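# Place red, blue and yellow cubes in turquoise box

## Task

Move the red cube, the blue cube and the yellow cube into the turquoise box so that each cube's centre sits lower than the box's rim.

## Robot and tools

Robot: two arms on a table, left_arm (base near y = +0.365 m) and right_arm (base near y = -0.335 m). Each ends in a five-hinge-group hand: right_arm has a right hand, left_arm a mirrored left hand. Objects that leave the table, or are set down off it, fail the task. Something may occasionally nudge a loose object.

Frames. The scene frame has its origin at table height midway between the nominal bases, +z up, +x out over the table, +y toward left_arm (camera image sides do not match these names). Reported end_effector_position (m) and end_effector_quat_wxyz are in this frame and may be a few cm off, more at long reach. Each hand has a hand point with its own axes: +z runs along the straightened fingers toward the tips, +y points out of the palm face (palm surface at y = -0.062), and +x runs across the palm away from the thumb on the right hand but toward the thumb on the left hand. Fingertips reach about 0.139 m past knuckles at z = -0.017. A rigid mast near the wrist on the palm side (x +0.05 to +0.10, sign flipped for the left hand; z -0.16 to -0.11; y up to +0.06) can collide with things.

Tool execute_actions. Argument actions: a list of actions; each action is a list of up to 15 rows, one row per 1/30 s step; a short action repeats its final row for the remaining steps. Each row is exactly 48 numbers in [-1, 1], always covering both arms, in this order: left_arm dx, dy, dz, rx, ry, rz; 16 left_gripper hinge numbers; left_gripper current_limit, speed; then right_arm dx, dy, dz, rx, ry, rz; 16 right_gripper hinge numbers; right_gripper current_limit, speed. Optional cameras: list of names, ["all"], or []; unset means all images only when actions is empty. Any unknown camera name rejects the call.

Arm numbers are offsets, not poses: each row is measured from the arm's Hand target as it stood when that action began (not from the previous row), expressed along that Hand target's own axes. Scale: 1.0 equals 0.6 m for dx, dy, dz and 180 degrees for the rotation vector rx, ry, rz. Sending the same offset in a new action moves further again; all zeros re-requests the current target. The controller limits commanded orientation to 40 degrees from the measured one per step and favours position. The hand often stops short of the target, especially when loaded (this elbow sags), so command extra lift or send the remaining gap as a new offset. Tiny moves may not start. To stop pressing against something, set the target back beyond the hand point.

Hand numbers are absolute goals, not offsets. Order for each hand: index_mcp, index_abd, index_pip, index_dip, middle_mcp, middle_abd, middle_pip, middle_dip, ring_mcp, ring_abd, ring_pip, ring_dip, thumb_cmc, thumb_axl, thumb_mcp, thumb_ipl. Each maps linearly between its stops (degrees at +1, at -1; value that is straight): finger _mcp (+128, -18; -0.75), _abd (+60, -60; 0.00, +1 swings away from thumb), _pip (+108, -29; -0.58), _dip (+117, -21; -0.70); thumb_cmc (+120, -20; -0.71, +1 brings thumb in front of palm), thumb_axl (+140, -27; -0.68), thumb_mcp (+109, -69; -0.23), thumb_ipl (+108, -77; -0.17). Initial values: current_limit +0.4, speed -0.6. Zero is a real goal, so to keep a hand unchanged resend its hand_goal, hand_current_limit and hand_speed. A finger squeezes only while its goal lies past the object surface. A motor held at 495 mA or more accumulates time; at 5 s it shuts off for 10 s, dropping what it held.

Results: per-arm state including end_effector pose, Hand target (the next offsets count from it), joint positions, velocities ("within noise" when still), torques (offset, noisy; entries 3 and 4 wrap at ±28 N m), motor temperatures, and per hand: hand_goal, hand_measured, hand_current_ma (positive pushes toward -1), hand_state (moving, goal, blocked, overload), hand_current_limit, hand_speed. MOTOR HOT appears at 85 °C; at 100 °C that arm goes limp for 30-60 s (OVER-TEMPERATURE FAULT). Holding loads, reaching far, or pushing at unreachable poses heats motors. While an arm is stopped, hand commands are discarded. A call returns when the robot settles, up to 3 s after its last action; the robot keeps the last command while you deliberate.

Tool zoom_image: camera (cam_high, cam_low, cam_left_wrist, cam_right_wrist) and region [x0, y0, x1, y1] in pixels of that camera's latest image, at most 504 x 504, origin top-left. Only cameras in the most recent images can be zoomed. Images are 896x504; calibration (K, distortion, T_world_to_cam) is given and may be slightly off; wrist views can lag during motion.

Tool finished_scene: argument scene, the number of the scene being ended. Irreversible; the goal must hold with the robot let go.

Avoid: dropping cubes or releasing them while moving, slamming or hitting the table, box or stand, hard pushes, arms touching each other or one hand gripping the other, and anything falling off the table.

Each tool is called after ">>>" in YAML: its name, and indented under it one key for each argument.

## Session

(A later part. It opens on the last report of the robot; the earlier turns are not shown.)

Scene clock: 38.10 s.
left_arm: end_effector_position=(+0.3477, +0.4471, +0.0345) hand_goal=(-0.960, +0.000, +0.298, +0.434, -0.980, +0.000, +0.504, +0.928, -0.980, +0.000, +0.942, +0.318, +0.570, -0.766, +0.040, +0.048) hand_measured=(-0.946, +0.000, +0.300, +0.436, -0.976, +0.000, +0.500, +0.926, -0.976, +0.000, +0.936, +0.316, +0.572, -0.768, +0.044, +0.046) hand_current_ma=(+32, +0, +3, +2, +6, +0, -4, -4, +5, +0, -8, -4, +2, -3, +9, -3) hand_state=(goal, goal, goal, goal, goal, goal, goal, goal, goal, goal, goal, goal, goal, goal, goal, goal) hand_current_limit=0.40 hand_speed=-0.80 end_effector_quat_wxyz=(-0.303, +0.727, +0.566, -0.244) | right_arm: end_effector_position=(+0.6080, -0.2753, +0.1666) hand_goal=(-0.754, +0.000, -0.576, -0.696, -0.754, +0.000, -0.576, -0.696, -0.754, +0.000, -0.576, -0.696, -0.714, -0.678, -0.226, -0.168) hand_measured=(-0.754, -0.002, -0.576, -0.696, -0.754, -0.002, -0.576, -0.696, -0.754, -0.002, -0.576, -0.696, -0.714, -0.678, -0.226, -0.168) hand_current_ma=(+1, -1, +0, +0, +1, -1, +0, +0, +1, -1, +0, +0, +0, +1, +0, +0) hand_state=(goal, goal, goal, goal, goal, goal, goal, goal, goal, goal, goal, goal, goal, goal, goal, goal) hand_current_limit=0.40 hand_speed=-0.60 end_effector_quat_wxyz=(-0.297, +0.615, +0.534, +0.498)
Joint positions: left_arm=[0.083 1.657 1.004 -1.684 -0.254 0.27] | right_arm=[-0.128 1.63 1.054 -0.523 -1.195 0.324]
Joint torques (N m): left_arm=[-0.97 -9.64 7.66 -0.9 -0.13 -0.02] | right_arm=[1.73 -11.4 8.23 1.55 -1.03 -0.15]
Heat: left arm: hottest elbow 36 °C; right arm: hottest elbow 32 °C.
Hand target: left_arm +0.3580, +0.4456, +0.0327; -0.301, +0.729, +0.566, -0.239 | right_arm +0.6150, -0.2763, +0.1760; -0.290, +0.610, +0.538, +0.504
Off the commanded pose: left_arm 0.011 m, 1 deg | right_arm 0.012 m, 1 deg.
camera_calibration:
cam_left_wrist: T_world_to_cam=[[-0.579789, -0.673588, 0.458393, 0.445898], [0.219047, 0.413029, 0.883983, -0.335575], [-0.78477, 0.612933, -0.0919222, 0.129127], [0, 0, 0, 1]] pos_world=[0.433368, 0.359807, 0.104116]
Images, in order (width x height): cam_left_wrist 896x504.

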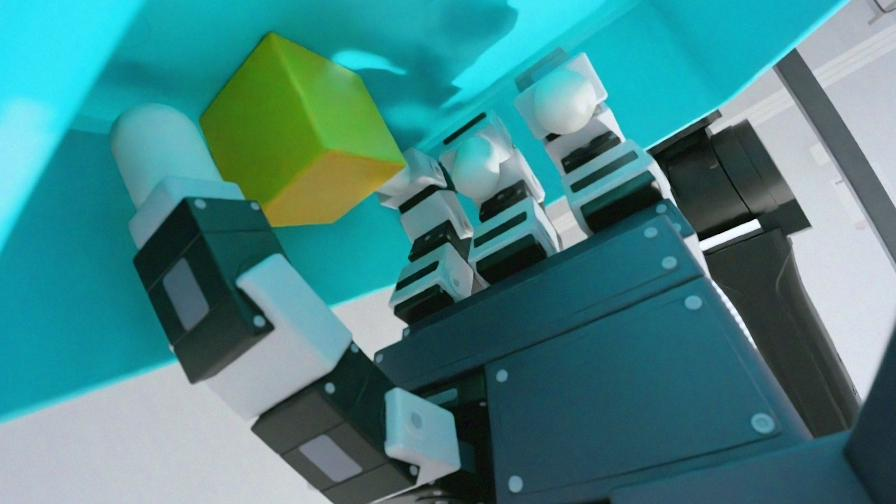

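>>> execute_actions:
  actions:
    - [[0.003,-0.0195,-0.0277,0,0,0,-0.96,0,0.299,0.435,-0.98,0,0.504,0.928,-0.98,0,0.942,0.319,0.571,-0.766,0.03,0.049,0.4,-0.8,0,0,0,0,0,0,-0.754,0,-0.576,-0.696,-0.754,0,-0.576,-0.696,-0.754,0,-0.576,-0.696,-0.714,-0.678,-0.226,-0.168,0.4,-0.6]]
    - [[0,-0.0471,-0.0471,0,0,0,-0.96,0,0.299,0.435,-0.98,0,0.504,0.928,-0.98,0,0.942,0.319,0.571,-0.766,0.03,0.049,0.4,-0.8,0,0,0,0,0,0,-0.754,0,-0.576,-0.696,-0.754,0,-0.576,-0.696,-0.754,0,-0.576,-0.696,-0.714,-0.678,-0.226,-0.168,0.4,-0.6]]
    - [[0,-0.0412,-0.0412,0,0,0,-0.96,0,0.299,0.435,-0.98,0,0.504,0.928,-0.98,0,0.942,0.319,0.571,-0.766,0.0,0.049,0.4,-0.8,0,0,0,0,0,0,-0.754,0,-0.576,-0.696,-0.754,0,-0.576,-0.696,-0.754,0,-0.576,-0.696,-0.714,-0.678,-0.226,-0.168,0.4,-0.6]]
    - [[-0.0178,0.0366,-0.0602,0,0.0268,0.0269,-0.96,0,0.299,0.435,-0.98,0,0.504,0.928,-0.98,0,0.942,0.319,0.571,-0.766,0.0,0.049,0.4,-0.8,0,0,0,0,0,0,-0.754,0,-0.576,-0.696,-0.754,0,-0.576,-0.696,-0.754,0,-0.576,-0.696,-0.714,-0.678,-0.226,-0.168,0.4,-0.6]]
    - [[-0.0188,0.0502,-0.0502,0,0.0268,0.0269,-0.96,0,0.299,0.435,-0.98,0,0.504,0.928,-0.98,0,0.942,0.319,0.571,-0.766,0.0,0.049,0.4,-0.8,0,0,0,0,0,0,-0.754,0,-0.576,-0.696,-0.754,0,-0.576,-0.696,-0.754,0,-0.576,-0.696,-0.714,-0.678,-0.226,-0.168,0.4,-0.6]]
  cameras: ["cam_high"]

>>> zoom_image:
  camera: "cam_high"
  region: [550, 280, 720, 440]

Scene clock: 42.73 s.
left_arm: end_effector_position=(+0.4193, +0.4021, +0.1271) hand_goal=(-0.960, +0.000, +0.298, +0.434, -0.980, +0.000, +0.504, +0.928, -0.980, +0.000, +0.942, +0.318, +0.570, -0.766, +0.000, +0.048) hand_measured=(-0.950, +0.000, +0.300, +0.436, -0.976, +0.000, +0.500, +0.926, -0.976, +0.000, +0.936, +0.316, +0.572, -0.768, +0.006, +0.046) hand_current_ma=(+18, +0, +2, +2, +7, +0, -4, -4, +5, +0, -8, -4, +2, -3, +12, -2) hand_state=(goal, goal, goal, goal, goal, goal, goal, goal, goal, goal, goal, goal, goal, goal, goal, goal) hand_current_limit=0.40 hand_speed=-0.80 end_effector_quat_wxyz=(-0.256, +0.832, +0.481, -0.105) | right_arm: end_effector_position=(+0.6080, -0.2753, +0.1666) hand_goal=(-0.754, +0.000, -0.576, -0.696, -0.754, +0.000, -0.576, -0.696, -0.754, +0.000, -0.576, -0.696, -0.714, -0.678, -0.226, -0.168) hand_measured=(-0.754, -0.002, -0.576, -0.696, -0.754, -0.002, -0.576, -0.696, -0.754, -0.002, -0.576, -0.696, -0.714, -0.678, -0.226, -0.168) hand_current_ma=(+1, -1, +0, +0, +1, -1, +0, +0, +1, -1, +0, +0, +0, +1, +0, +0) hand_state=(goal, goal, goal, goal, goal, goal, goal, goal, goal, goal, goal, goal, goal, goal, goal, goal) hand_current_limit=0.40 hand_speed=-0.60 end_effector_quat_wxyz=(-0.297, +0.615, +0.534, +0.498)
Joint positions: left_arm=[-0.052 1.484 1.135 -1.686 -0.327 0.434] | right_arm=[-0.128 1.63 1.054 -0.523 -1.195 0.324]
Joint torques (N m): left_arm=[-0.38 -9.7 11.69 -0.66 -0.42 0.06] | right_arm=[1.96 -11.4 8.24 1.52 -1.04 -0.11]
Heat: left arm: hottest elbow 36 °C; right arm: hottest elbow 32 °C.
Hand target: left_arm +0.4353, +0.4011, +0.1375; -0.326, +0.792, +0.475, -0.201 | right_arm +0.6150, -0.2763, +0.1760; -0.290, +0.610, +0.538, +0.504
Off the commanded pose: left_arm 0.019 m, 14 deg | right_arm 0.012 m, 1 deg.
joint sent to its limit (left arm) — joint 4 (wrist pitch), lower limit. The joint targets are off in orientation, not in position.
Images, in order (width x height): cam_high 896x504.

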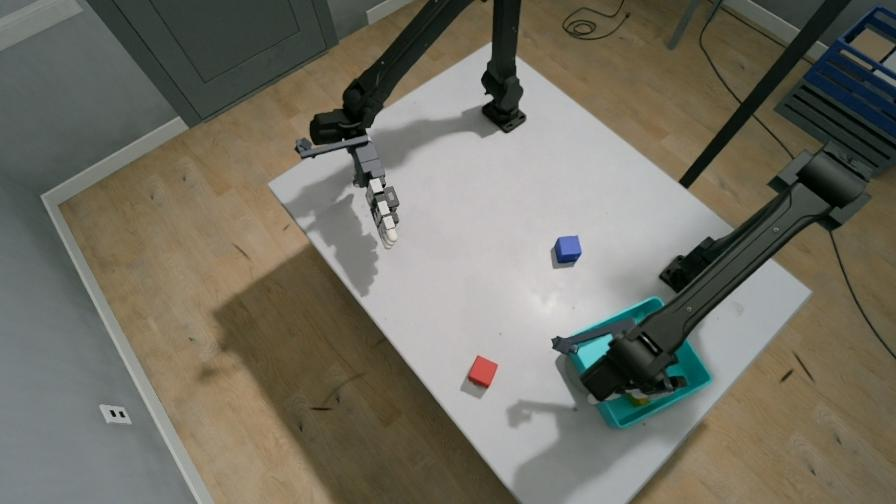

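Scaled by 2.965.

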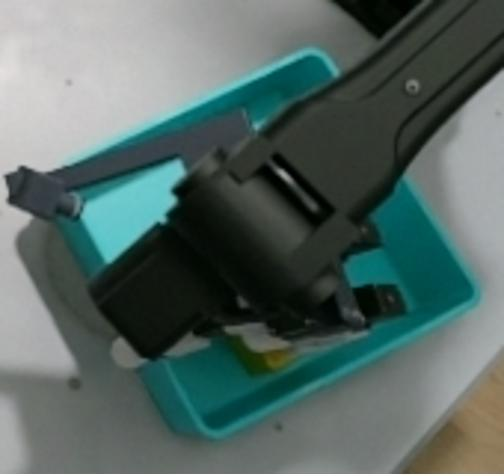

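>>> execute_actions:
  actions:
    - [[-0.0197,0.0521,-0.0521,0,0.0268,0.0269,-0.96,0,0.299,0.435,-0.98,0,0.504,0.928,-0.98,0,0.942,0.319,0.571,-0.766,0.0,0.049,0.4,-0.8,0,0,0,0,0,0,-0.754,0,-0.576,-0.696,-0.754,0,-0.576,-0.696,-0.754,0,-0.576,-0.696,-0.714,-0.678,-0.226,-0.168,0.4,-0.6]]
    - [[-0.0203,0.0544,-0.0544,0,0.0268,0.0269,-0.96,0,0.299,0.435,-0.98,0,0.504,0.928,-0.98,0,0.942,0.319,0.571,-0.766,0.0,0.049,0.4,-0.8,0,0,0,0,0,0,-0.754,0,-0.576,-0.696,-0.754,0,-0.576,-0.696,-0.754,0,-0.576,-0.696,-0.714,-0.678,-0.226,-0.168,0.4,-0.6]]
    - [[-0.0207,0.0565,-0.0565,0,0.0268,0.0269,-0.96,0,0.299,0.435,-0.98,0,0.504,0.928,-0.98,0,0.942,0.319,0.571,-0.766,0.0,0.049,0.4,-0.8,0,0,0,0,0,0,-0.754,0,-0.576,-0.696,-0.754,0,-0.576,-0.696,-0.754,0,-0.576,-0.696,-0.714,-0.678,-0.226,-0.168,0.4,-0.6]]
    - [[-0.0207,0.0708,-0.0472,0,0.0268,0.0269,-0.96,0,0.299,0.435,-0.98,0,0.504,0.928,-0.98,0,0.942,0.319,0.571,-0.766,0.0,0.049,0.4,-0.8,0,0,0,0,0,0,-0.754,0,-0.576,-0.696,-0.754,0,-0.576,-0.696,-0.754,0,-0.576,-0.696,-0.714,-0.678,-0.226,-0.168,0.4,-0.6]]
    - [[-0.0205,0.0967,-0.0261,0,0.0268,0.0269,-0.96,0,0.299,0.435,-0.98,0,0.504,0.928,-0.98,0,0.942,0.319,0.571,-0.766,0.0,0.049,0.4,-0.8,0,0,0,0,0,0,-0.754,0,-0.576,-0.696,-0.754,0,-0.576,-0.696,-0.754,0,-0.576,-0.696,-0.714,-0.678,-0.226,-0.168,0.4,-0.6]]
  cameras: ["cam_high","cam_left_wrist"]

>>> zoom_image:
  camera: "cam_high"
  region: [550, 280, 720, 440]

>>> zoom_image:
  camera: "cam_left_wrist"
  region: [100, 0, 420, 200]

Scene clock: 46.13 s.
left_arm: end_effector_position=(+0.5559, +0.2001, +0.0885) hand_goal=(-0.960, +0.000, +0.298, +0.434, -0.980, +0.000, +0.504, +0.928, -0.980, +0.000, +0.942, +0.318, +0.570, -0.766, +0.000, +0.048) hand_measured=(-0.952, +0.000, +0.300, +0.436, -0.976, +0.000, +0.500, +0.926, -0.976, +0.000, +0.936, +0.316, +0.572, -0.768, +0.006, +0.046) hand_current_ma=(+16, +0, +2, +2, +7, +0, -4, -4, +5, +0, -8, -4, +2, -2, +10, -2) hand_state=(goal, goal, goal, goal, goal, goal, goal, goal, goal, goal, goal, goal, goal, goal, goal, goal) hand_current_limit=0.40 hand_speed=-0.80 end_effector_quat_wxyz=(-0.309, +0.927, +0.208, -0.028) | right_arm: end_effector_position=(+0.6080, -0.2753, +0.1666) hand_goal=(-0.754, +0.000, -0.576, -0.696, -0.754, +0.000, -0.576, -0.696, -0.754, +0.000, -0.576, -0.696, -0.714, -0.678, -0.226, -0.168) hand_measured=(-0.754, -0.002, -0.576, -0.696, -0.754, -0.002, -0.576, -0.696, -0.754, -0.002, -0.576, -0.696, -0.714, -0.678, -0.226, -0.168) hand_current_ma=(+1, -1, +0, +0, +1, -1, +0, +0, +1, -1, +0, +0, +0, +1, +0, +0) hand_state=(goal, goal, goal, goal, goal, goal, goal, goal, goal, goal, goal, goal, goal, goal, goal, goal) hand_current_limit=0.40 hand_speed=-0.60 end_effector_quat_wxyz=(-0.297, +0.615, +0.534, +0.498)
Joint positions: left_arm=[-0.439 1.911 1.588 -1.691 -0.465 0.625] | right_arm=[-0.128 1.63 1.054 -0.523 -1.195 0.324]
Joint torques (N m): left_arm=[0.32 -15.97 11.58 -0.57 -0.52 0.07] | right_arm=[1.55 -11.87 8.51 1.48 -1.07 -0.11]
Motor temperatures (°C): left_arm=[23 26 37 28 25 26] | right_arm=[25 30 32 28 27 27]
Heat: left arm: hottest elbow 37 °C; right arm: hottest elbow 32 °C.
Hand target: left_arm +0.5709, +0.1969, +0.0983; -0.368, +0.898, +0.222, -0.096 | right_arm +0.6150, -0.2763, +0.1760; -0.290, +0.610, +0.538, +0.504
Off the commanded pose: left_arm 0.018 m, 11 deg | right_arm 0.012 m, 1 deg.
joint sent to its limit (left arm) — joint 4 (wrist pitch), lower limit. The joint targets are off in orientation, not in position.
camera_calibration:
cam_left_wrist: T_world_to_cam=[[-0.945331, 0.0972174, 0.311286, 0.437402], [0.324584, 0.188159, 0.926953, -0.344409], [0.0315449, 0.977315, -0.209427, -0.0675383], [0, 0, 0, 1]] pos_world=[0.527409, 0.0882866, 0.168949]
Images, in order (width x height): cam_high 896x504, cam_left_wrist 896x504.

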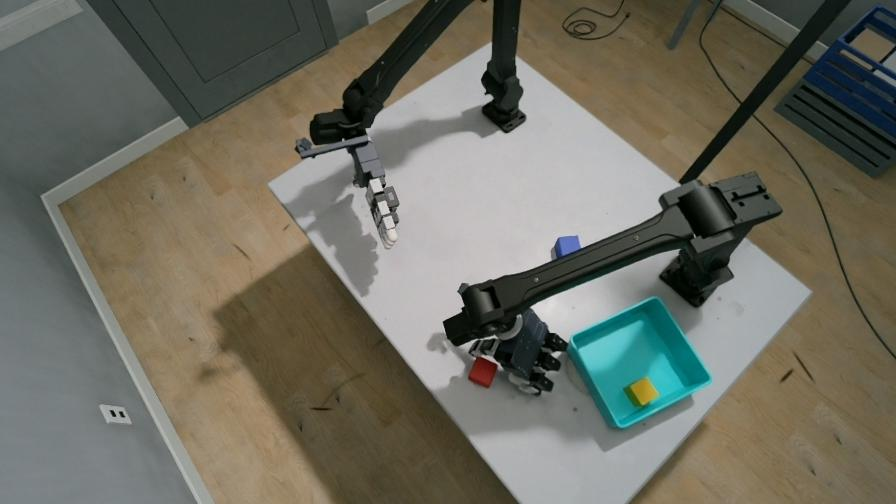

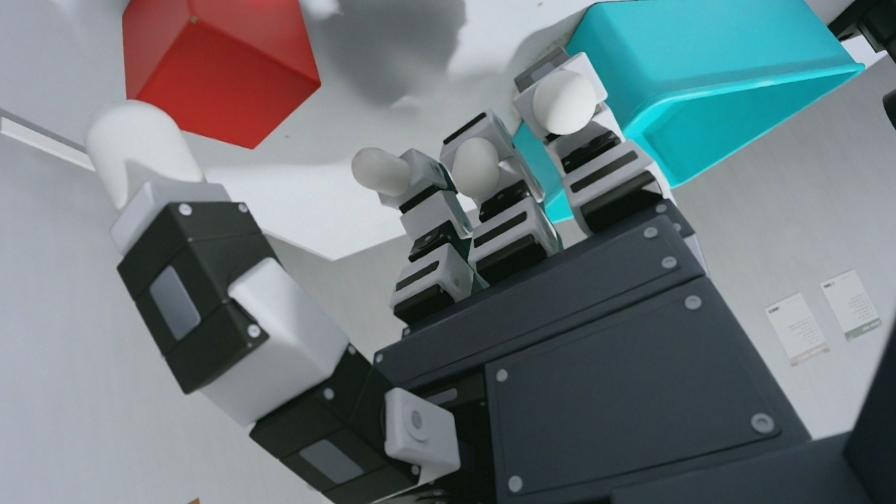

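Scaled by 2.965.

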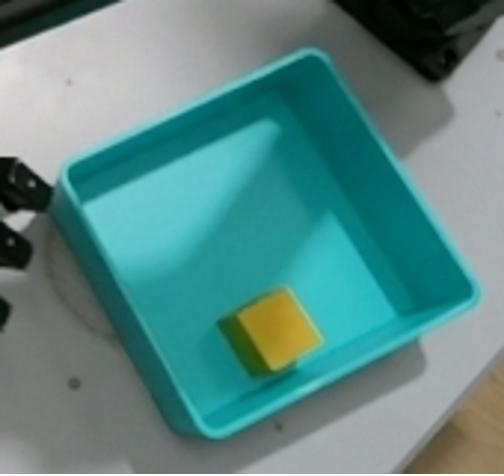

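Scaled by 1.575.

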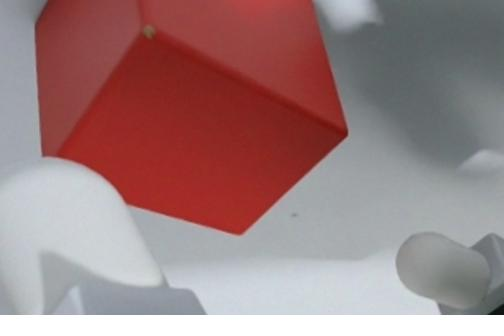

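>>> execute_actions:
  actions:
    - [[0.0292,0.0222,0.0014,0,0,0,-0.96,0,0.299,0.435,-0.98,0,0.504,0.928,-0.98,0,0.942,0.319,0.571,-0.766,-0.02,0.049,0.4,-0.8,0,0,0,0,0,0,-0.754,0,-0.576,-0.696,-0.754,0,-0.576,-0.696,-0.754,0,-0.576,-0.696,-0.714,-0.678,-0.226,-0.168,0.4,-0.6]]
  cameras: ["cam_left_wrist","cam_high"]

>>> zoom_image:
  camera: "cam_left_wrist"
  region: [100, 0, 420, 200]

>>> zoom_image:
  camera: "cam_high"
  region: [440, 300, 580, 420]

Scene clock: 48.60 s.
left_arm: end_effector_position=(+0.5748, +0.1982, +0.0842) hand_goal=(-0.960, +0.000, +0.298, +0.434, -0.980, +0.000, +0.504, +0.928, -0.980, +0.000, +0.942, +0.318, +0.570, -0.766, -0.020, +0.048) hand_measured=(-0.952, +0.000, +0.300, +0.436, -0.976, +0.000, +0.500, +0.926, -0.976, +0.000, +0.936, +0.316, +0.572, -0.768, -0.014, +0.046) hand_current_ma=(+16, +0, +2, +2, +7, +0, -4, -4, +5, +0, -8, -4, +2, -2, +13, -2) hand_state=(goal, goal, goal, goal, goal, goal, goal, goal, goal, goal, goal, goal, goal, goal, goal, goal) hand_current_limit=0.40 hand_speed=-0.80 end_effector_quat_wxyz=(-0.308, +0.928, +0.208, -0.024) | right_arm: end_effector_position=(+0.6080, -0.2753, +0.1666) hand_goal=(-0.754, +0.000, -0.576, -0.696, -0.754, +0.000, -0.576, -0.696, -0.754, +0.000, -0.576, -0.696, -0.714, -0.678, -0.226, -0.168) hand_measured=(-0.754, -0.002, -0.576, -0.696, -0.754, -0.002, -0.576, -0.696, -0.754, -0.002, -0.576, -0.696, -0.714, -0.678, -0.226, -0.168) hand_current_ma=(+1, -1, +0, +0, +1, -1, +0, +0, +1, -1, +0, +0, +0, +1, +0, +0) hand_state=(goal, goal, goal, goal, goal, goal, goal, goal, goal, goal, goal, goal, goal, goal, goal, goal) hand_current_limit=0.40 hand_speed=-0.60 end_effector_quat_wxyz=(-0.297, +0.615, +0.534, +0.498)
Joint positions: left_arm=[-0.43 1.955 1.644 -1.691 -0.473 0.637] | right_arm=[-0.128 1.63 1.054 -0.523 -1.195 0.324]
Joint torques (N m): left_arm=[0.26 -15.62 11.81 -0.49 -0.61 0.06] | right_arm=[2.37 -12.04 8.58 1.57 -1.06 -0.11]
Heat: left arm: hottest elbow 37 °C; right arm: hottest elbow 32 °C.
Hand target: left_arm +0.5906, +0.1972, +0.0883; -0.368, +0.898, +0.222, -0.096 | right_arm +0.6150, -0.2763, +0.1760; -0.290, +0.610, +0.538, +0.504
Off the commanded pose: left_arm 0.016 m, 11 deg | right_arm 0.012 m, 1 deg.
joint sent to its limit (left arm) — joint 4 (wrist pitch), lower limit. The joint targets are off in orientation, not in position.
camera_calibration:
cam_left_wrist: T_world_to_cam=[[-0.94738, 0.100473, 0.303934, 0.458016], [0.318045, 0.187751, 0.929299, -0.342617], [0.0363054, 0.977064, -0.209827, -0.0697797], [0, 0, 0, 1]] pos_world=[0.545416, 0.0864878, 0.164545]
Images, in order (width x height): cam_high 896x504, cam_left_wrist 896x504.

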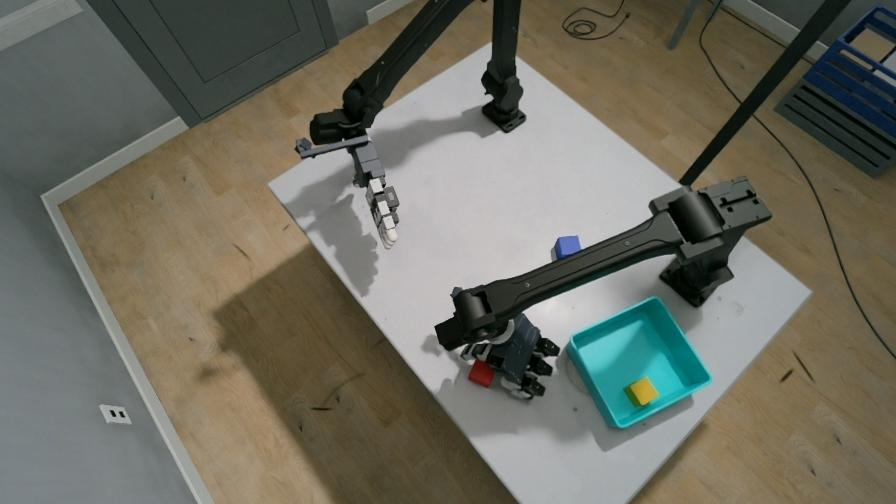

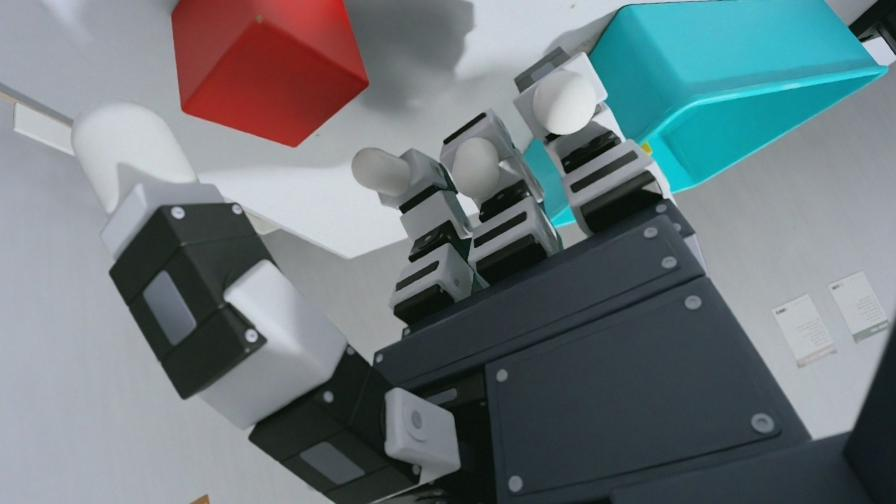

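Scaled by 1.575.

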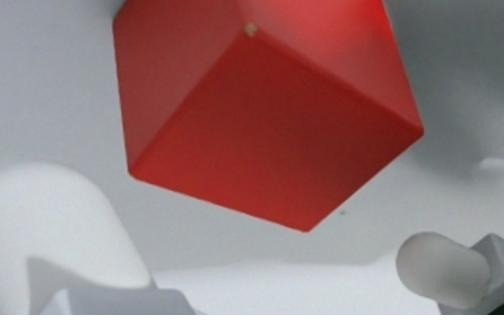

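Scaled by 3.600.

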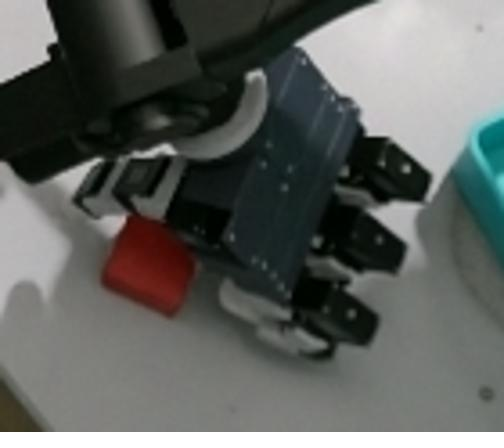

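>>> execute_actions:
  actions:
    - [[0.005,0.0353,0.0353,0,0,0,-0.96,0,0.299,0.435,-0.98,0,0.504,0.928,-0.98,0,0.942,0.319,0.571,-0.766,-0.02,0.049,0.4,-0.8,0,0,0,0,0,0,-0.754,0,-0.576,-0.696,-0.754,0,-0.576,-0.696,-0.754,0,-0.576,-0.696,-0.714,-0.678,-0.226,-0.168,0.4,-0.6]]
  cameras: ["cam_left_wrist","cam_high"]

>>> zoom_image:
  camera: "cam_left_wrist"
  region: [100, 0, 420, 240]

>>> zoom_image:
  camera: "cam_high"
  region: [440, 300, 580, 420]

Scene clock: 49.87 s.
left_arm: end_effector_position=(+0.5766, +0.1983, +0.0507) hand_goal=(-0.960, +0.000, +0.298, +0.434, -0.980, +0.000, +0.504, +0.928, -0.980, +0.000, +0.942, +0.318, +0.570, -0.766, -0.020, +0.048) hand_measured=(-0.952, +0.000, +0.300, +0.436, -0.976, +0.000, +0.500, +0.926, -0.976, +0.000, +0.936, +0.316, +0.572, -0.768, -0.014, +0.046) hand_current_ma=(+16, +0, +2, +2, +7, +0, -4, -4, +5, +0, -8, -4, +2, -2, +13, -2) hand_state=(goal, goal, goal, goal, goal, goal, goal, goal, goal, goal, goal, goal, goal, goal, goal, goal) hand_current_limit=0.40 hand_speed=-0.80 end_effector_quat_wxyz=(-0.323, +0.924, +0.201, -0.045) | right_arm: end_effector_position=(+0.6080, -0.2753, +0.1666) hand_goal=(-0.754, +0.000, -0.576, -0.696, -0.754, +0.000, -0.576, -0.696, -0.754, +0.000, -0.576, -0.696, -0.714, -0.678, -0.226, -0.168) hand_measured=(-0.754, -0.002, -0.576, -0.696, -0.754, -0.002, -0.576, -0.696, -0.754, -0.002, -0.576, -0.696, -0.714, -0.678, -0.226, -0.168) hand_current_ma=(+1, -1, +0, +0, +1, -1, +0, +0, +1, -1, +0, +0, +0, +1, +0, +0) hand_state=(goal, goal, goal, goal, goal, goal, goal, goal, goal, goal, goal, goal, goal, goal, goal, goal) hand_current_limit=0.40 hand_speed=-0.60 end_effector_quat_wxyz=(-0.297, +0.615, +0.534, +0.498)
Joint positions: left_arm=[-0.429 2.026 1.66 -1.691 -0.473 0.637] | right_arm=[-0.128 1.63 1.054 -0.523 -1.195 0.324]
Joint torques (N m): left_arm=[0.67 -17.14 11.44 -0.76 -0.53 -0.1] | right_arm=[2.08 -11.75 8.4 1.32 -1.1 -0.16]
Heat: left arm: hottest elbow 37 °C; right arm: hottest elbow 32 °C.
Hand target: left_arm +0.5930, +0.1983, +0.0584; -0.368, +0.898, +0.222, -0.096 | right_arm +0.6150, -0.2763, +0.1760; -0.290, +0.610, +0.538, +0.504
Off the commanded pose: left_arm 0.018 m, 9 deg | right_arm 0.012 m, 1 deg.
joint sent to its limit (left arm) — joint 4 (wrist pitch), lower limit. The joint targets are off in orientation, not in position.
camera_calibration:
cam_left_wrist: T_world_to_cam=[[-0.930595, 0.0929065, 0.354065, 0.459217], [0.36516, 0.168183, 0.915627, -0.334625], [0.0255202, 0.981368, -0.190436, -0.0725367], [0, 0, 0, 1]] pos_world=[0.551388, 0.084799, 0.129985]
Images, in order (width x height): cam_high 896x504, cam_left_wrist 896x504.

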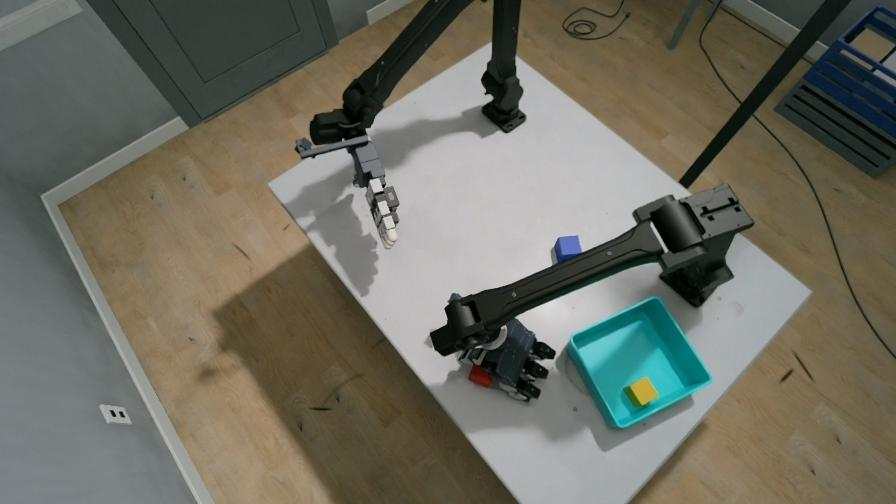

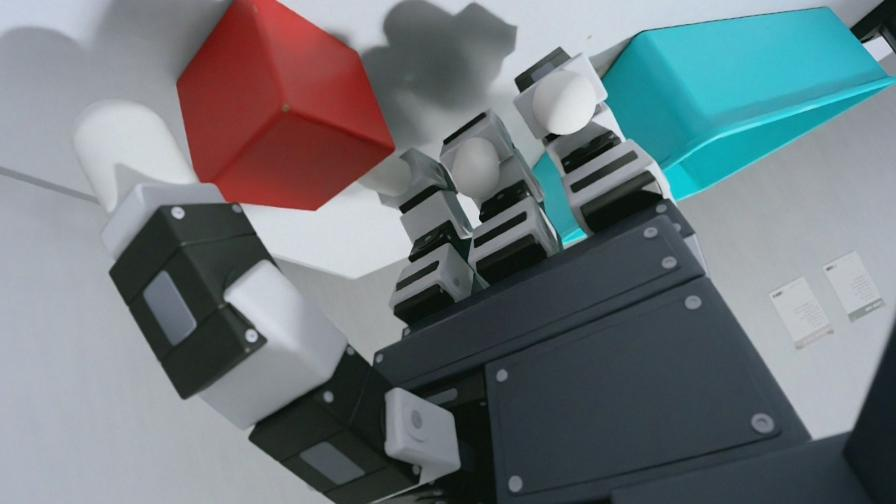

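Scaled by 1.575.

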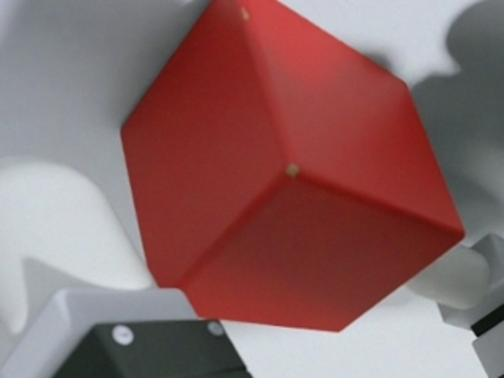

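Scaled by 3.600.

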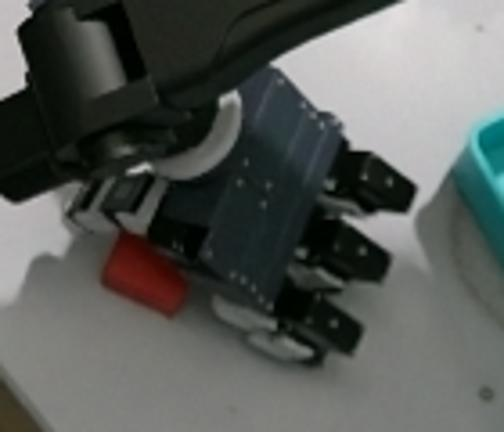

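>>> execute_actions:
  actions:
    - [[0,0.0267,0.0267,0,0,0,-0.96,0,0.299,0.435,-0.98,0,0.504,0.928,-0.98,0,0.942,0.319,0.571,-0.766,-0.02,0.049,0.4,-0.8,0,0,0,0,0,0,-0.754,0,-0.576,-0.696,-0.754,0,-0.576,-0.696,-0.754,0,-0.576,-0.696,-0.714,-0.678,-0.226,-0.168,0.4,-0.6]]
  cameras: ["cam_left_wrist"]

>>> zoom_image:
  camera: "cam_left_wrist"
  region: [120, 0, 440, 260]

Scene clock: 51.93 s.
left_arm: end_effector_position=(+0.5769, +0.1991, +0.0320) hand_goal=(-0.960, +0.000, +0.298, +0.434, -0.980, +0.000, +0.504, +0.928, -0.980, +0.000, +0.942, +0.318, +0.570, -0.766, -0.020, +0.048) hand_measured=(-0.952, +0.000, +0.300, +0.436, -0.976, +0.000, +0.500, +0.926, -0.976, +0.000, +0.936, +0.316, +0.572, -0.768, -0.014, +0.046) hand_current_ma=(+16, +0, +2, +2, +7, +0, -4, -4, +5, +0, -8, -4, +2, -2, +13, -2) hand_state=(goal, goal, goal, goal, goal, goal, goal, goal, goal, goal, goal, goal, goal, goal, goal, goal) hand_current_limit=0.40 hand_speed=-0.80 end_effector_quat_wxyz=(-0.332, +0.920, +0.201, -0.056) | right_arm: end_effector_position=(+0.6080, -0.2753, +0.1666) hand_goal=(-0.754, +0.000, -0.576, -0.696, -0.754, +0.000, -0.576, -0.696, -0.754, +0.000, -0.576, -0.696, -0.714, -0.678, -0.226, -0.168) hand_measured=(-0.754, -0.002, -0.576, -0.696, -0.754, -0.002, -0.576, -0.696, -0.754, -0.002, -0.576, -0.696, -0.714, -0.678, -0.226, -0.168) hand_current_ma=(+1, -1, +0, +0, +1, -1, +0, +0, +1, -1, +0, +0, +0, +1, +0, +0) hand_state=(goal, goal, goal, goal, goal, goal, goal, goal, goal, goal, goal, goal, goal, goal, goal, goal) hand_current_limit=0.40 hand_speed=-0.60 end_effector_quat_wxyz=(-0.297, +0.615, +0.534, +0.498)
Joint positions: left_arm=[-0.429 2.065 1.667 -1.691 -0.473 0.625] | right_arm=[-0.128 1.63 1.054 -0.523 -1.195 0.324]
Joint torques (N m): left_arm=[0.38 -16.67 11.3 -0.79 -0.42 -0.18] | right_arm=[2.14 -11.99 8.35 1.62 -1.06 -0.08]
Heat: left arm: hottest elbow 38 °C; right arm: hottest elbow 32 °C.
Hand target: left_arm +0.5929, +0.1981, +0.0357; -0.368, +0.898, +0.222, -0.096 | right_arm +0.6150, -0.2763, +0.1760; -0.290, +0.610, +0.538, +0.504
Off the commanded pose: left_arm 0.016 m, 7 deg | right_arm 0.012 m, 1 deg.
joint sent to its limit (left arm) — joint 4 (wrist pitch), lower limit. The joint targets are off in orientation, not in position.
camera_calibration:
cam_left_wrist: T_world_to_cam=[[-0.923186, 0.079062, 0.376133, 0.463762], [0.384154, 0.158338, 0.909591, -0.326594], [0.0123581, 0.984215, -0.176547, -0.0703662], [0, 0, 0, 1]] pos_world=[0.55447, 0.0843015, 0.110207]
Images, in order (width x height): cam_left_wrist 896x504.

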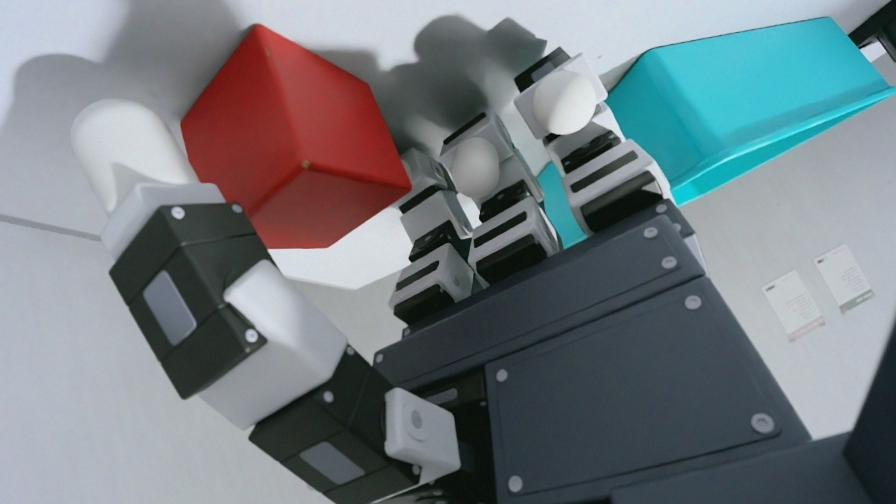

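Scaled by 1.575.

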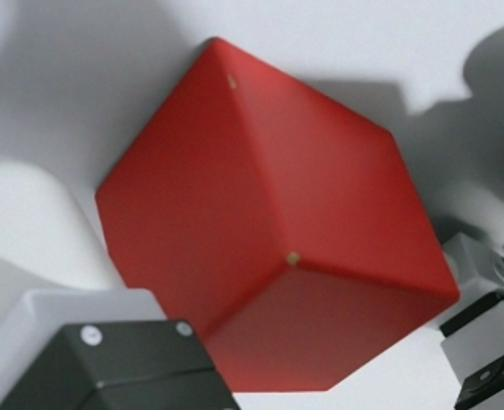

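>>> execute_actions:
  actions:
    - [[-0.006,0.0047,0.0047,0,0,0,-0.96,0,0.299,0.435,-0.98,0,0.504,0.928,-0.98,0,0.942,0.319,0.571,-0.766,0.0,0.049,0.4,-0.8,0,0,0,0,0,0,-0.754,0,-0.576,-0.696,-0.754,0,-0.576,-0.696,-0.754,0,-0.576,-0.696,-0.714,-0.678,-0.226,-0.168,0.4,-0.6]]
    - [[0,0,0,0,0,0,-0.88,0,0.299,0.435,-0.98,0,0.504,0.928,-0.98,0,0.942,0.319,0.571,-0.766,0.1,0.049,0.4,-0.8,0,0,0,0,0,0,-0.754,0,-0.576,-0.696,-0.754,0,-0.576,-0.696,-0.754,0,-0.576,-0.696,-0.714,-0.678,-0.226,-0.168,0.4,-0.6]]
  cameras: ["cam_left_wrist"]

Scene clock: 53.37 s.
left_arm: end_effector_position=(+0.5774, +0.1994, +0.0321) hand_goal=(-0.880, +0.000, +0.298, +0.434, -0.980, +0.000, +0.504, +0.928, -0.980, +0.000, +0.942, +0.318, +0.570, -0.766, +0.100, +0.048) hand_measured=(-0.878, +0.000, +0.300, +0.436, -0.976, +0.000, +0.500, +0.926, -0.976, +0.000, +0.936, +0.316, +0.572, -0.768, +0.100, +0.046) hand_current_ma=(+4, +0, +2, +2, +7, +0, -4, -4, +5, +0, -8, -4, +2, -2, -1, -2) hand_state=(goal, goal, goal, goal, goal, goal, goal, goal, goal, goal, goal, goal, goal, goal, goal, goal) hand_current_limit=0.40 hand_speed=-0.80 end_effector_quat_wxyz=(-0.332, +0.919, +0.205, -0.054) | right_arm: end_effector_position=(+0.6080, -0.2753, +0.1666) hand_goal=(-0.754, +0.000, -0.576, -0.696, -0.754, +0.000, -0.576, -0.696, -0.754, +0.000, -0.576, -0.696, -0.714, -0.678, -0.226, -0.168) hand_measured=(-0.754, -0.002, -0.576, -0.696, -0.754, -0.002, -0.576, -0.696, -0.754, -0.002, -0.576, -0.696, -0.714, -0.678, -0.226, -0.168) hand_current_ma=(+1, -1, +0, +0, +1, -1, +0, +0, +1, -1, +0, +0, +0, +1, +0, +0) hand_state=(goal, goal, goal, goal, goal, goal, goal, goal, goal, goal, goal, goal, goal, goal, goal, goal) hand_current_limit=0.40 hand_speed=-0.60 end_effector_quat_wxyz=(-0.297, +0.615, +0.534, +0.498)
Joint positions: left_arm=[-0.429 2.065 1.667 -1.691 -0.473 0.617] | right_arm=[-0.128 1.63 1.054 -0.523 -1.195 0.324]
Joint torques (N m): left_arm=[-0.03 -16.91 10.48 -0.84 -0.34 -0.13] | right_arm=[1.79 -11.46 8.18 1.46 -1.06 -0.11]
Heat: left arm: hottest elbow 38 °C; right arm: hottest elbow 33 °C.
Hand target: left_arm +0.5897, +0.1964, +0.0317; -0.368, +0.898, +0.222, -0.096 | right_arm +0.6150, -0.2763, +0.1760; -0.290, +0.610, +0.538, +0.504
Off the commanded pose: left_arm 0.013 m, 7 deg | right_arm 0.012 m, 1 deg.
joint sent to its limit (left arm) — joint 4 (wrist pitch), lower limit. The joint targets are off in orientation, not in position.
camera_calibration:
cam_left_wrist: T_world_to_cam=[[-0.925449, 0.0721816, 0.371933, 0.466965], [0.378818, 0.159663, 0.911594, -0.324124], [0.00641636, 0.984529, -0.175104, -0.0672954], [0, 0, 0, 1]] pos_world=[0.555368, 0.0842986, 0.110006]
Images, in order (width x height): cam_left_wrist 896x504.

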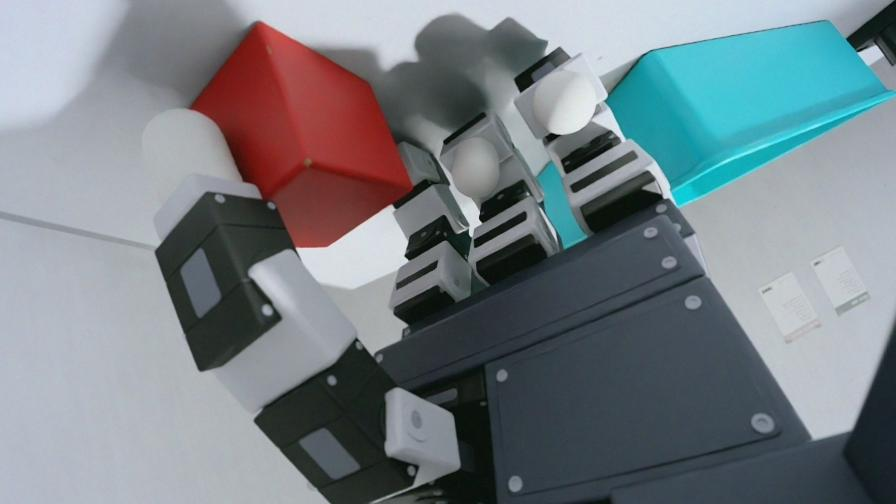

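>>> execute_actions:
  actions:
    - [[-0.0067,0.0071,0.0071,0,0,0,-0.88,0,0.299,0.435,-0.98,0,0.504,0.928,-0.98,0,0.942,0.319,0.571,-0.766,0.1,0.049,0.4,-0.8,0,0,0,0,0,0,-0.754,0,-0.576,-0.696,-0.754,0,-0.576,-0.696,-0.754,0,-0.576,-0.696,-0.714,-0.678,-0.226,-0.168,0.4,-0.6]]
  cameras: ["cam_left_wrist"]

Scene clock: 54.20 s.
left_arm: end_effector_position=(+0.5778, +0.1996, +0.0314) hand_goal=(-0.880, +0.000, +0.298, +0.434, -0.980, +0.000, +0.504, +0.928, -0.980, +0.000, +0.942, +0.318, +0.570, -0.766, +0.100, +0.048) hand_measured=(-0.878, +0.000, +0.300, +0.436, -0.976, +0.000, +0.500, +0.926, -0.976, +0.000, +0.936, +0.316, +0.572, -0.768, +0.100, +0.046) hand_current_ma=(+4, +0, +1, +2, +7, +0, -4, -4, +5, +0, -8, -4, +2, -2, -1, -2) hand_state=(goal, goal, goal, goal, goal, goal, goal, goal, goal, goal, goal, goal, goal, goal, goal, goal) hand_current_limit=0.40 hand_speed=-0.80 end_effector_quat_wxyz=(-0.332, +0.918, +0.211, -0.054) | right_arm: end_effector_position=(+0.6080, -0.2753, +0.1666) hand_goal=(-0.754, +0.000, -0.576, -0.696, -0.754, +0.000, -0.576, -0.696, -0.754, +0.000, -0.576, -0.696, -0.714, -0.678, -0.226, -0.168) hand_measured=(-0.754, -0.002, -0.576, -0.696, -0.754, -0.002, -0.576, -0.696, -0.754, -0.002, -0.576, -0.696, -0.714, -0.678, -0.226, -0.168) hand_current_ma=(+1, -1, +0, +0, +1, -1, +0, +0, +1, -1, +0, +0, +0, +1, +0, +0) hand_state=(goal, goal, goal, goal, goal, goal, goal, goal, goal, goal, goal, goal, goal, goal, goal, goal) hand_current_limit=0.40 hand_speed=-0.60 end_effector_quat_wxyz=(-0.297, +0.615, +0.534, +0.498)
Joint positions: left_arm=[-0.429 2.067 1.667 -1.691 -0.47 0.606] | right_arm=[-0.128 1.63 1.054 -0.523 -1.195 0.324]
Joint torques (N m): left_arm=[-0.62 -15.85 10.11 -0.77 -0.3 -0.15] | right_arm=[1.03 -11.75 8.18 1.84 -1.06 -0.17]
Heat: left arm: hottest elbow 38 °C; right arm: hottest elbow 33 °C.
Hand target: left_arm +0.5861, +0.1944, +0.0258; -0.368, +0.898, +0.222, -0.096 | right_arm +0.6150, -0.2763, +0.1760; -0.290, +0.610, +0.538, +0.504
Off the commanded pose: left_arm 0.011 m, 7 deg | right_arm 0.012 m, 1 deg.
joint sent to its limit (left arm) — joint 4 (wrist pitch), lower limit. The joint targets are off in orientation, not in position.
camera_calibration:
cam_left_wrist: T_world_to_cam=[[-0.927581, 0.0629441, 0.368281, 0.470777], [0.373614, 0.162398, 0.913258, -0.321253], [-0.0023238, 0.984716, -0.174154, -0.0626128], [0, 0, 0, 1]] pos_world=[0.556563, 0.0841939, 0.109104]
Images, in order (width x height): cam_left_wrist 896x504.

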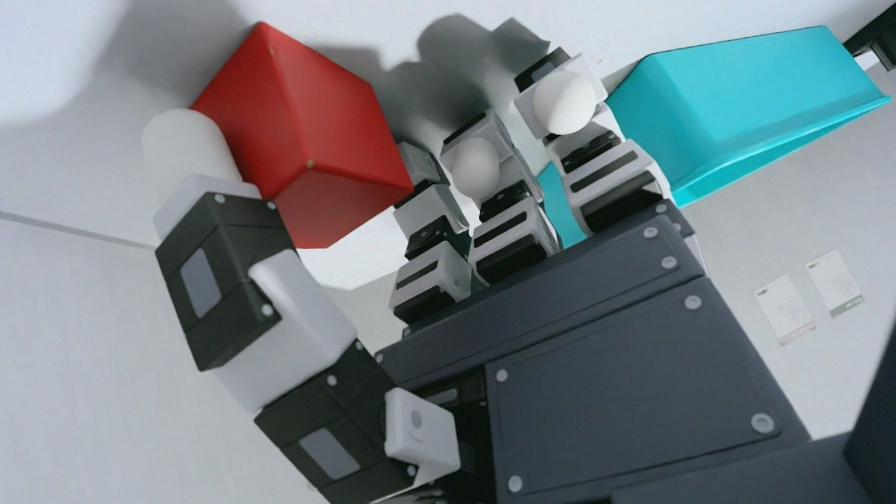

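>>> execute_actions:
  actions:
    - [[-0.0083,0.0083,0.0083,0,0,0,-0.88,0,0.299,0.435,-0.98,0,0.504,0.928,-0.98,0,0.942,0.319,0.571,-0.766,0.1,0.049,0.4,-0.8,0,0,0,0,0,0,-0.754,0,-0.576,-0.696,-0.754,0,-0.576,-0.696,-0.754,0,-0.576,-0.696,-0.714,-0.678,-0.226,-0.168,0.4,-0.6]]
  cameras: ["cam_left_wrist"]

Scene clock: 55.00 s.
left_arm: end_effector_position=(+0.5783, +0.1997, +0.0306) hand_goal=(-0.880, +0.000, +0.298, +0.434, -0.980, +0.000, +0.504, +0.928, -0.980, +0.000, +0.942, +0.318, +0.570, -0.766, +0.100, +0.048) hand_measured=(-0.880, +0.000, +0.300, +0.436, -0.976, +0.000, +0.500, +0.926, -0.976, +0.000, +0.936, +0.316, +0.572, -0.768, +0.100, +0.046) hand_current_ma=(+0, +0, +1, +2, +7, +0, -4, -4, +5, +0, -8, -4, +2, -2, -1, -2) hand_state=(goal, goal, goal, goal, goal, goal, goal, goal, goal, goal, goal, goal, goal, goal, goal, goal) hand_current_limit=0.40 hand_speed=-0.80 end_effector_quat_wxyz=(-0.332, +0.917, +0.216, -0.053) | right_arm: end_effector_position=(+0.6080, -0.2753, +0.1666) hand_goal=(-0.754, +0.000, -0.576, -0.696, -0.754, +0.000, -0.576, -0.696, -0.754, +0.000, -0.576, -0.696, -0.714, -0.678, -0.226, -0.168) hand_measured=(-0.754, -0.002, -0.576, -0.696, -0.754, -0.002, -0.576, -0.696, -0.754, -0.002, -0.576, -0.696, -0.714, -0.678, -0.226, -0.168) hand_current_ma=(+1, -1, +0, +0, +1, -1, +0, +0, +1, -1, +0, +0, +0, +1, +0, +0) hand_state=(goal, goal, goal, goal, goal, goal, goal, goal, goal, goal, goal, goal, goal, goal, goal, goal) hand_current_limit=0.40 hand_speed=-0.60 end_effector_quat_wxyz=(-0.297, +0.615, +0.534, +0.498)
Joint positions: left_arm=[-0.43 2.069 1.667 -1.691 -0.469 0.592] | right_arm=[-0.128 1.63 1.054 -0.523 -1.195 0.324]
Joint torques (N m): left_arm=[-1.55 -15.62 9.29 -0.69 -0.22 -0.08] | right_arm=[1.67 -11.81 8.16 1.54 -1.06 -0.14]
Heat: left arm: hottest elbow 38 °C; right arm: hottest elbow 33 °C.
Hand target: left_arm +0.5817, +0.1920, +0.0188; -0.368, +0.898, +0.222, -0.096 | right_arm +0.6150, -0.2763, +0.1760; -0.290, +0.610, +0.538, +0.504
Off the commanded pose: left_arm 0.014 m, 7 deg | right_arm 0.012 m, 1 deg.
joint sent to its limit (left arm) — joint 4 (wrist pitch), lower limit. The joint targets are off in orientation, not in position.
camera_calibration:
cam_left_wrist: T_world_to_cam=[[-0.93038, 0.0525379, 0.362811, 0.47545], [0.366431, 0.16291, 0.916072, -0.316695], [-0.010977, 0.985241, -0.17082, -0.0580332], [0, 0, 0, 1]] pos_world=[0.557759, 0.0837903, 0.107704]
Images, in order (width x height): cam_left_wrist 896x504.

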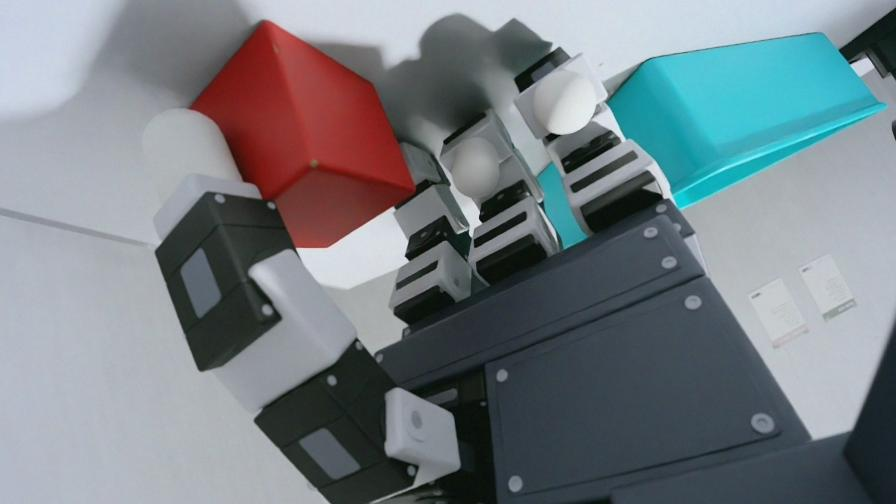

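>>> execute_actions:
  actions:
    - [[-0.005,0.0,0.0,0,0,0,-0.82,0,0.299,0.435,-0.98,0,0.504,0.928,-0.98,0,0.942,0.319,0.571,-0.766,0.17,0.049,0.4,-0.85,0,0,0,0,0,0,-0.754,0,-0.576,-0.696,-0.754,0,-0.576,-0.696,-0.754,0,-0.576,-0.696,-0.714,-0.678,-0.226,-0.168,0.4,-0.6]]
    - [[0,0,0,0,0,0,-0.8,0,0.31,0.435,-0.98,0,0.504,0.928,-0.98,0,0.942,0.319,0.571,-0.766,0.26,0.049,0.4,-0.85,0,0,0,0,0,0,-0.754,0,-0.576,-0.696,-0.754,0,-0.576,-0.696,-0.754,0,-0.576,-0.696,-0.714,-0.678,-0.226,-0.168,0.4,-0.6]]
  cameras: ["cam_left_wrist"]

Scene clock: 56.47 s.
left_arm: end_effector_position=(+0.5784, +0.1987, +0.0307) hand_goal=(-0.800, +0.000, +0.310, +0.434, -0.980, +0.000, +0.504, +0.928, -0.980, +0.000, +0.942, +0.318, +0.570, -0.766, +0.260, +0.048) hand_measured=(-0.864, +0.004, +0.290, +0.436, -0.976, +0.000, +0.500, +0.926, -0.976, +0.000, +0.936, +0.316, +0.572, -0.768, +0.196, +0.036) hand_current_ma=(-214, +4, -46, +2, +7, +0, -4, -4, +5, +0, -8, -4, +2, -2, -278, -34) hand_state=(blocked, goal, blocked, goal, goal, goal, goal, goal, goal, goal, goal, goal, goal, goal, blocked, goal) hand_current_limit=0.40 hand_speed=-0.85 end_effector_quat_wxyz=(-0.333, +0.916, +0.219, -0.051) | right_arm: end_effector_position=(+0.6080, -0.2753, +0.1666) hand_goal=(-0.754, +0.000, -0.576, -0.696, -0.754, +0.000, -0.576, -0.696, -0.754, +0.000, -0.576, -0.696, -0.714, -0.678, -0.226, -0.168) hand_measured=(-0.754, -0.002, -0.576, -0.696, -0.754, -0.002, -0.576, -0.696, -0.754, -0.002, -0.576, -0.696, -0.714, -0.678, -0.226, -0.168) hand_current_ma=(+1, -1, +0, +0, +1, -1, +0, +0, +1, -1, +0, +0, +0, +1, +0, +0) hand_state=(goal, goal, goal, goal, goal, goal, goal, goal, goal, goal, goal, goal, goal, goal, goal, goal) hand_current_limit=0.40 hand_speed=-0.60 end_effector_quat_wxyz=(-0.297, +0.615, +0.534, +0.498)
Joint positions: left_arm=[-0.432 2.069 1.667 -1.691 -0.469 0.583] | right_arm=[-0.128 1.63 1.054 -0.523 -1.195 0.324]
Joint torques (N m): left_arm=[-1.32 -16.09 8.64 -0.7 -0.12 -0.1] | right_arm=[1.61 -11.87 8.1 1.74 -1.06 -0.12]
Heat: left arm: hottest elbow 38 °C; right arm: hottest elbow 33 °C.
Hand target: left_arm +0.5790, +0.1906, +0.0189; -0.368, +0.898, +0.222, -0.096 | right_arm +0.6150, -0.2763, +0.1760; -0.290, +0.610, +0.538, +0.504
Off the commanded pose: left_arm 0.014 m, 7 deg | right_arm 0.012 m, 1 deg.
joint sent to its limit (left arm) — joint 4 (wrist pitch), lower limit. The joint targets are off in orientation, not in position.
camera_calibration:
cam_left_wrist: T_world_to_cam=[[-0.932358, 0.047492, 0.358404, 0.47773], [0.361238, 0.162721, 0.918166, -0.313791], [-0.0147143, 0.985529, -0.16887, -0.0550129], [0, 0, 0, 1]] pos_world=[0.557959, 0.0825888, 0.107602]
Images, in order (width x height): cam_left_wrist 896x504.

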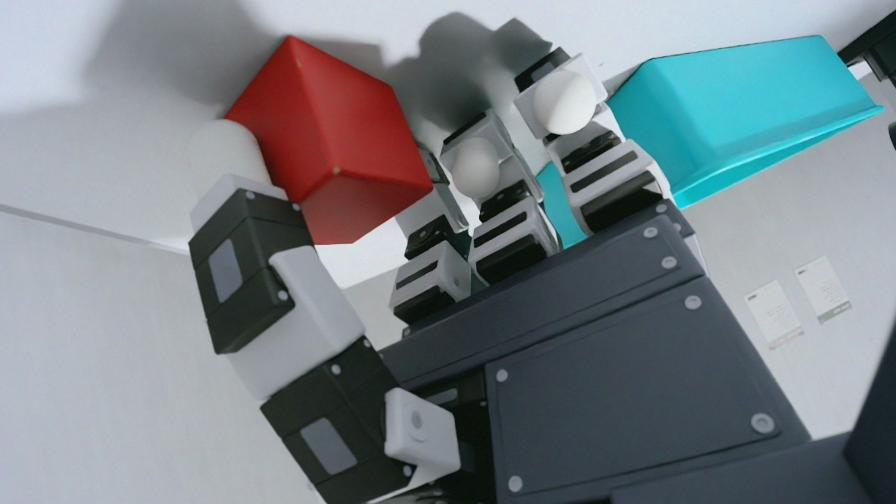

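>>> execute_actions:
  actions:
    - [[0,0.0,0.0,0,0,0,-0.79,0,0.33,0.435,-0.98,0,0.504,0.928,-0.98,0,0.942,0.319,0.571,-0.766,0.37,0.049,0.5,-0.85,0,0,0,0,0,0,-0.754,0,-0.576,-0.696,-0.754,0,-0.576,-0.696,-0.754,0,-0.576,-0.696,-0.714,-0.678,-0.226,-0.168,0.4,-0.6]]
  cameras: ["cam_left_wrist"]

Scene clock: 57.30 s.
left_arm: end_effector_position=(+0.5784, +0.1987, +0.0307) hand_goal=(-0.790, +0.000, +0.330, +0.434, -0.980, +0.000, +0.504, +0.928, -0.980, +0.000, +0.942, +0.318, +0.570, -0.766, +0.370, +0.048) hand_measured=(-0.864, +0.004, +0.290, +0.436, -0.976, +0.000, +0.500, +0.926, -0.976, +0.000, +0.936, +0.316, +0.572, -0.768, +0.200, +0.032) hand_current_ma=(-258, +4, -109, +2, +7, +0, -4, -4, +5, +0, -8, -4, +3, -2, -413, -50) hand_state=(blocked, goal, blocked, goal, goal, goal, goal, goal, goal, goal, goal, goal, goal, goal, blocked, goal) hand_current_limit=0.50 hand_speed=-0.85 end_effector_quat_wxyz=(-0.333, +0.916, +0.219, -0.051) | right_arm: end_effector_position=(+0.6080, -0.2753, +0.1666) hand_goal=(-0.754, +0.000, -0.576, -0.696, -0.754, +0.000, -0.576, -0.696, -0.754, +0.000, -0.576, -0.696, -0.714, -0.678, -0.226, -0.168) hand_measured=(-0.754, -0.002, -0.576, -0.696, -0.754, -0.002, -0.576, -0.696, -0.754, -0.002, -0.576, -0.696, -0.714, -0.678, -0.226, -0.168) hand_current_ma=(+1, -1, +0, +0, +1, -1, +0, +0, +1, -1, +0, +0, +0, +1, +0, +0) hand_state=(goal, goal, goal, goal, goal, goal, goal, goal, goal, goal, goal, goal, goal, goal, goal, goal) hand_current_limit=0.40 hand_speed=-0.60 end_effector_quat_wxyz=(-0.297, +0.615, +0.534, +0.498)
Joint positions: left_arm=[-0.432 2.069 1.667 -1.691 -0.469 0.583] | right_arm=[-0.128 1.63 1.054 -0.523 -1.195 0.324]
Joint torques (N m): left_arm=[-1.73 -16.44 8.75 -0.84 -0.11 -0.09] | right_arm=[1.9 -11.63 8.38 1.66 -1.03 -0.11]
Heat: left arm: hottest elbow 38 °C; right arm: hottest elbow 33 °C.
Hand target: left_arm +0.5790, +0.1906, +0.0189; -0.368, +0.898, +0.222, -0.096 | right_arm +0.6150, -0.2763, +0.1760; -0.290, +0.610, +0.538, +0.504
Off the commanded pose: left_arm 0.014 m, 7 deg | right_arm 0.012 m, 1 deg.
joint sent to its limit (left arm) — joint 4 (wrist pitch), lower limit. The joint targets are off in orientation, not in position.
camera_calibration:
cam_left_wrist: T_world_to_cam=[[-0.932437, 0.0472356, 0.358232, 0.477813], [0.361025, 0.162715, 0.918251, -0.313681], [-0.0149158, 0.985542, -0.168775, -0.0549117], [0, 0, 0, 1]] pos_world=[0.557959, 0.0825887, 0.107602]
Images, in order (width x height): cam_left_wrist 896x504.

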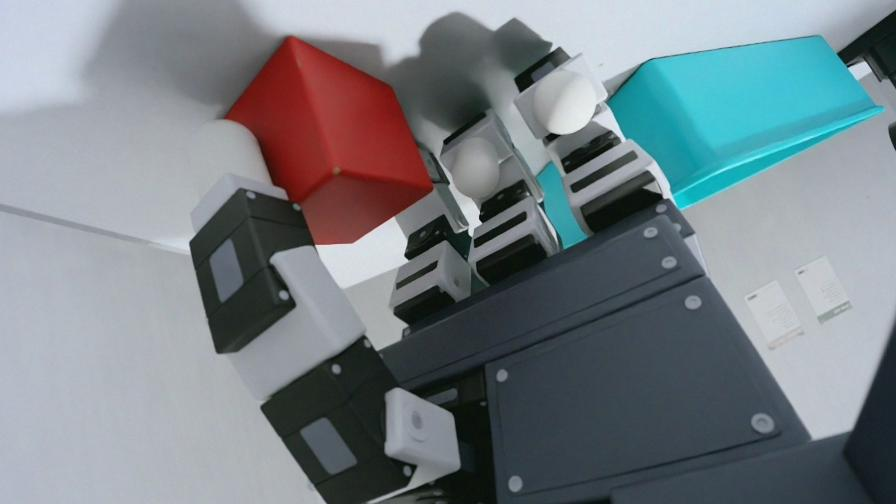

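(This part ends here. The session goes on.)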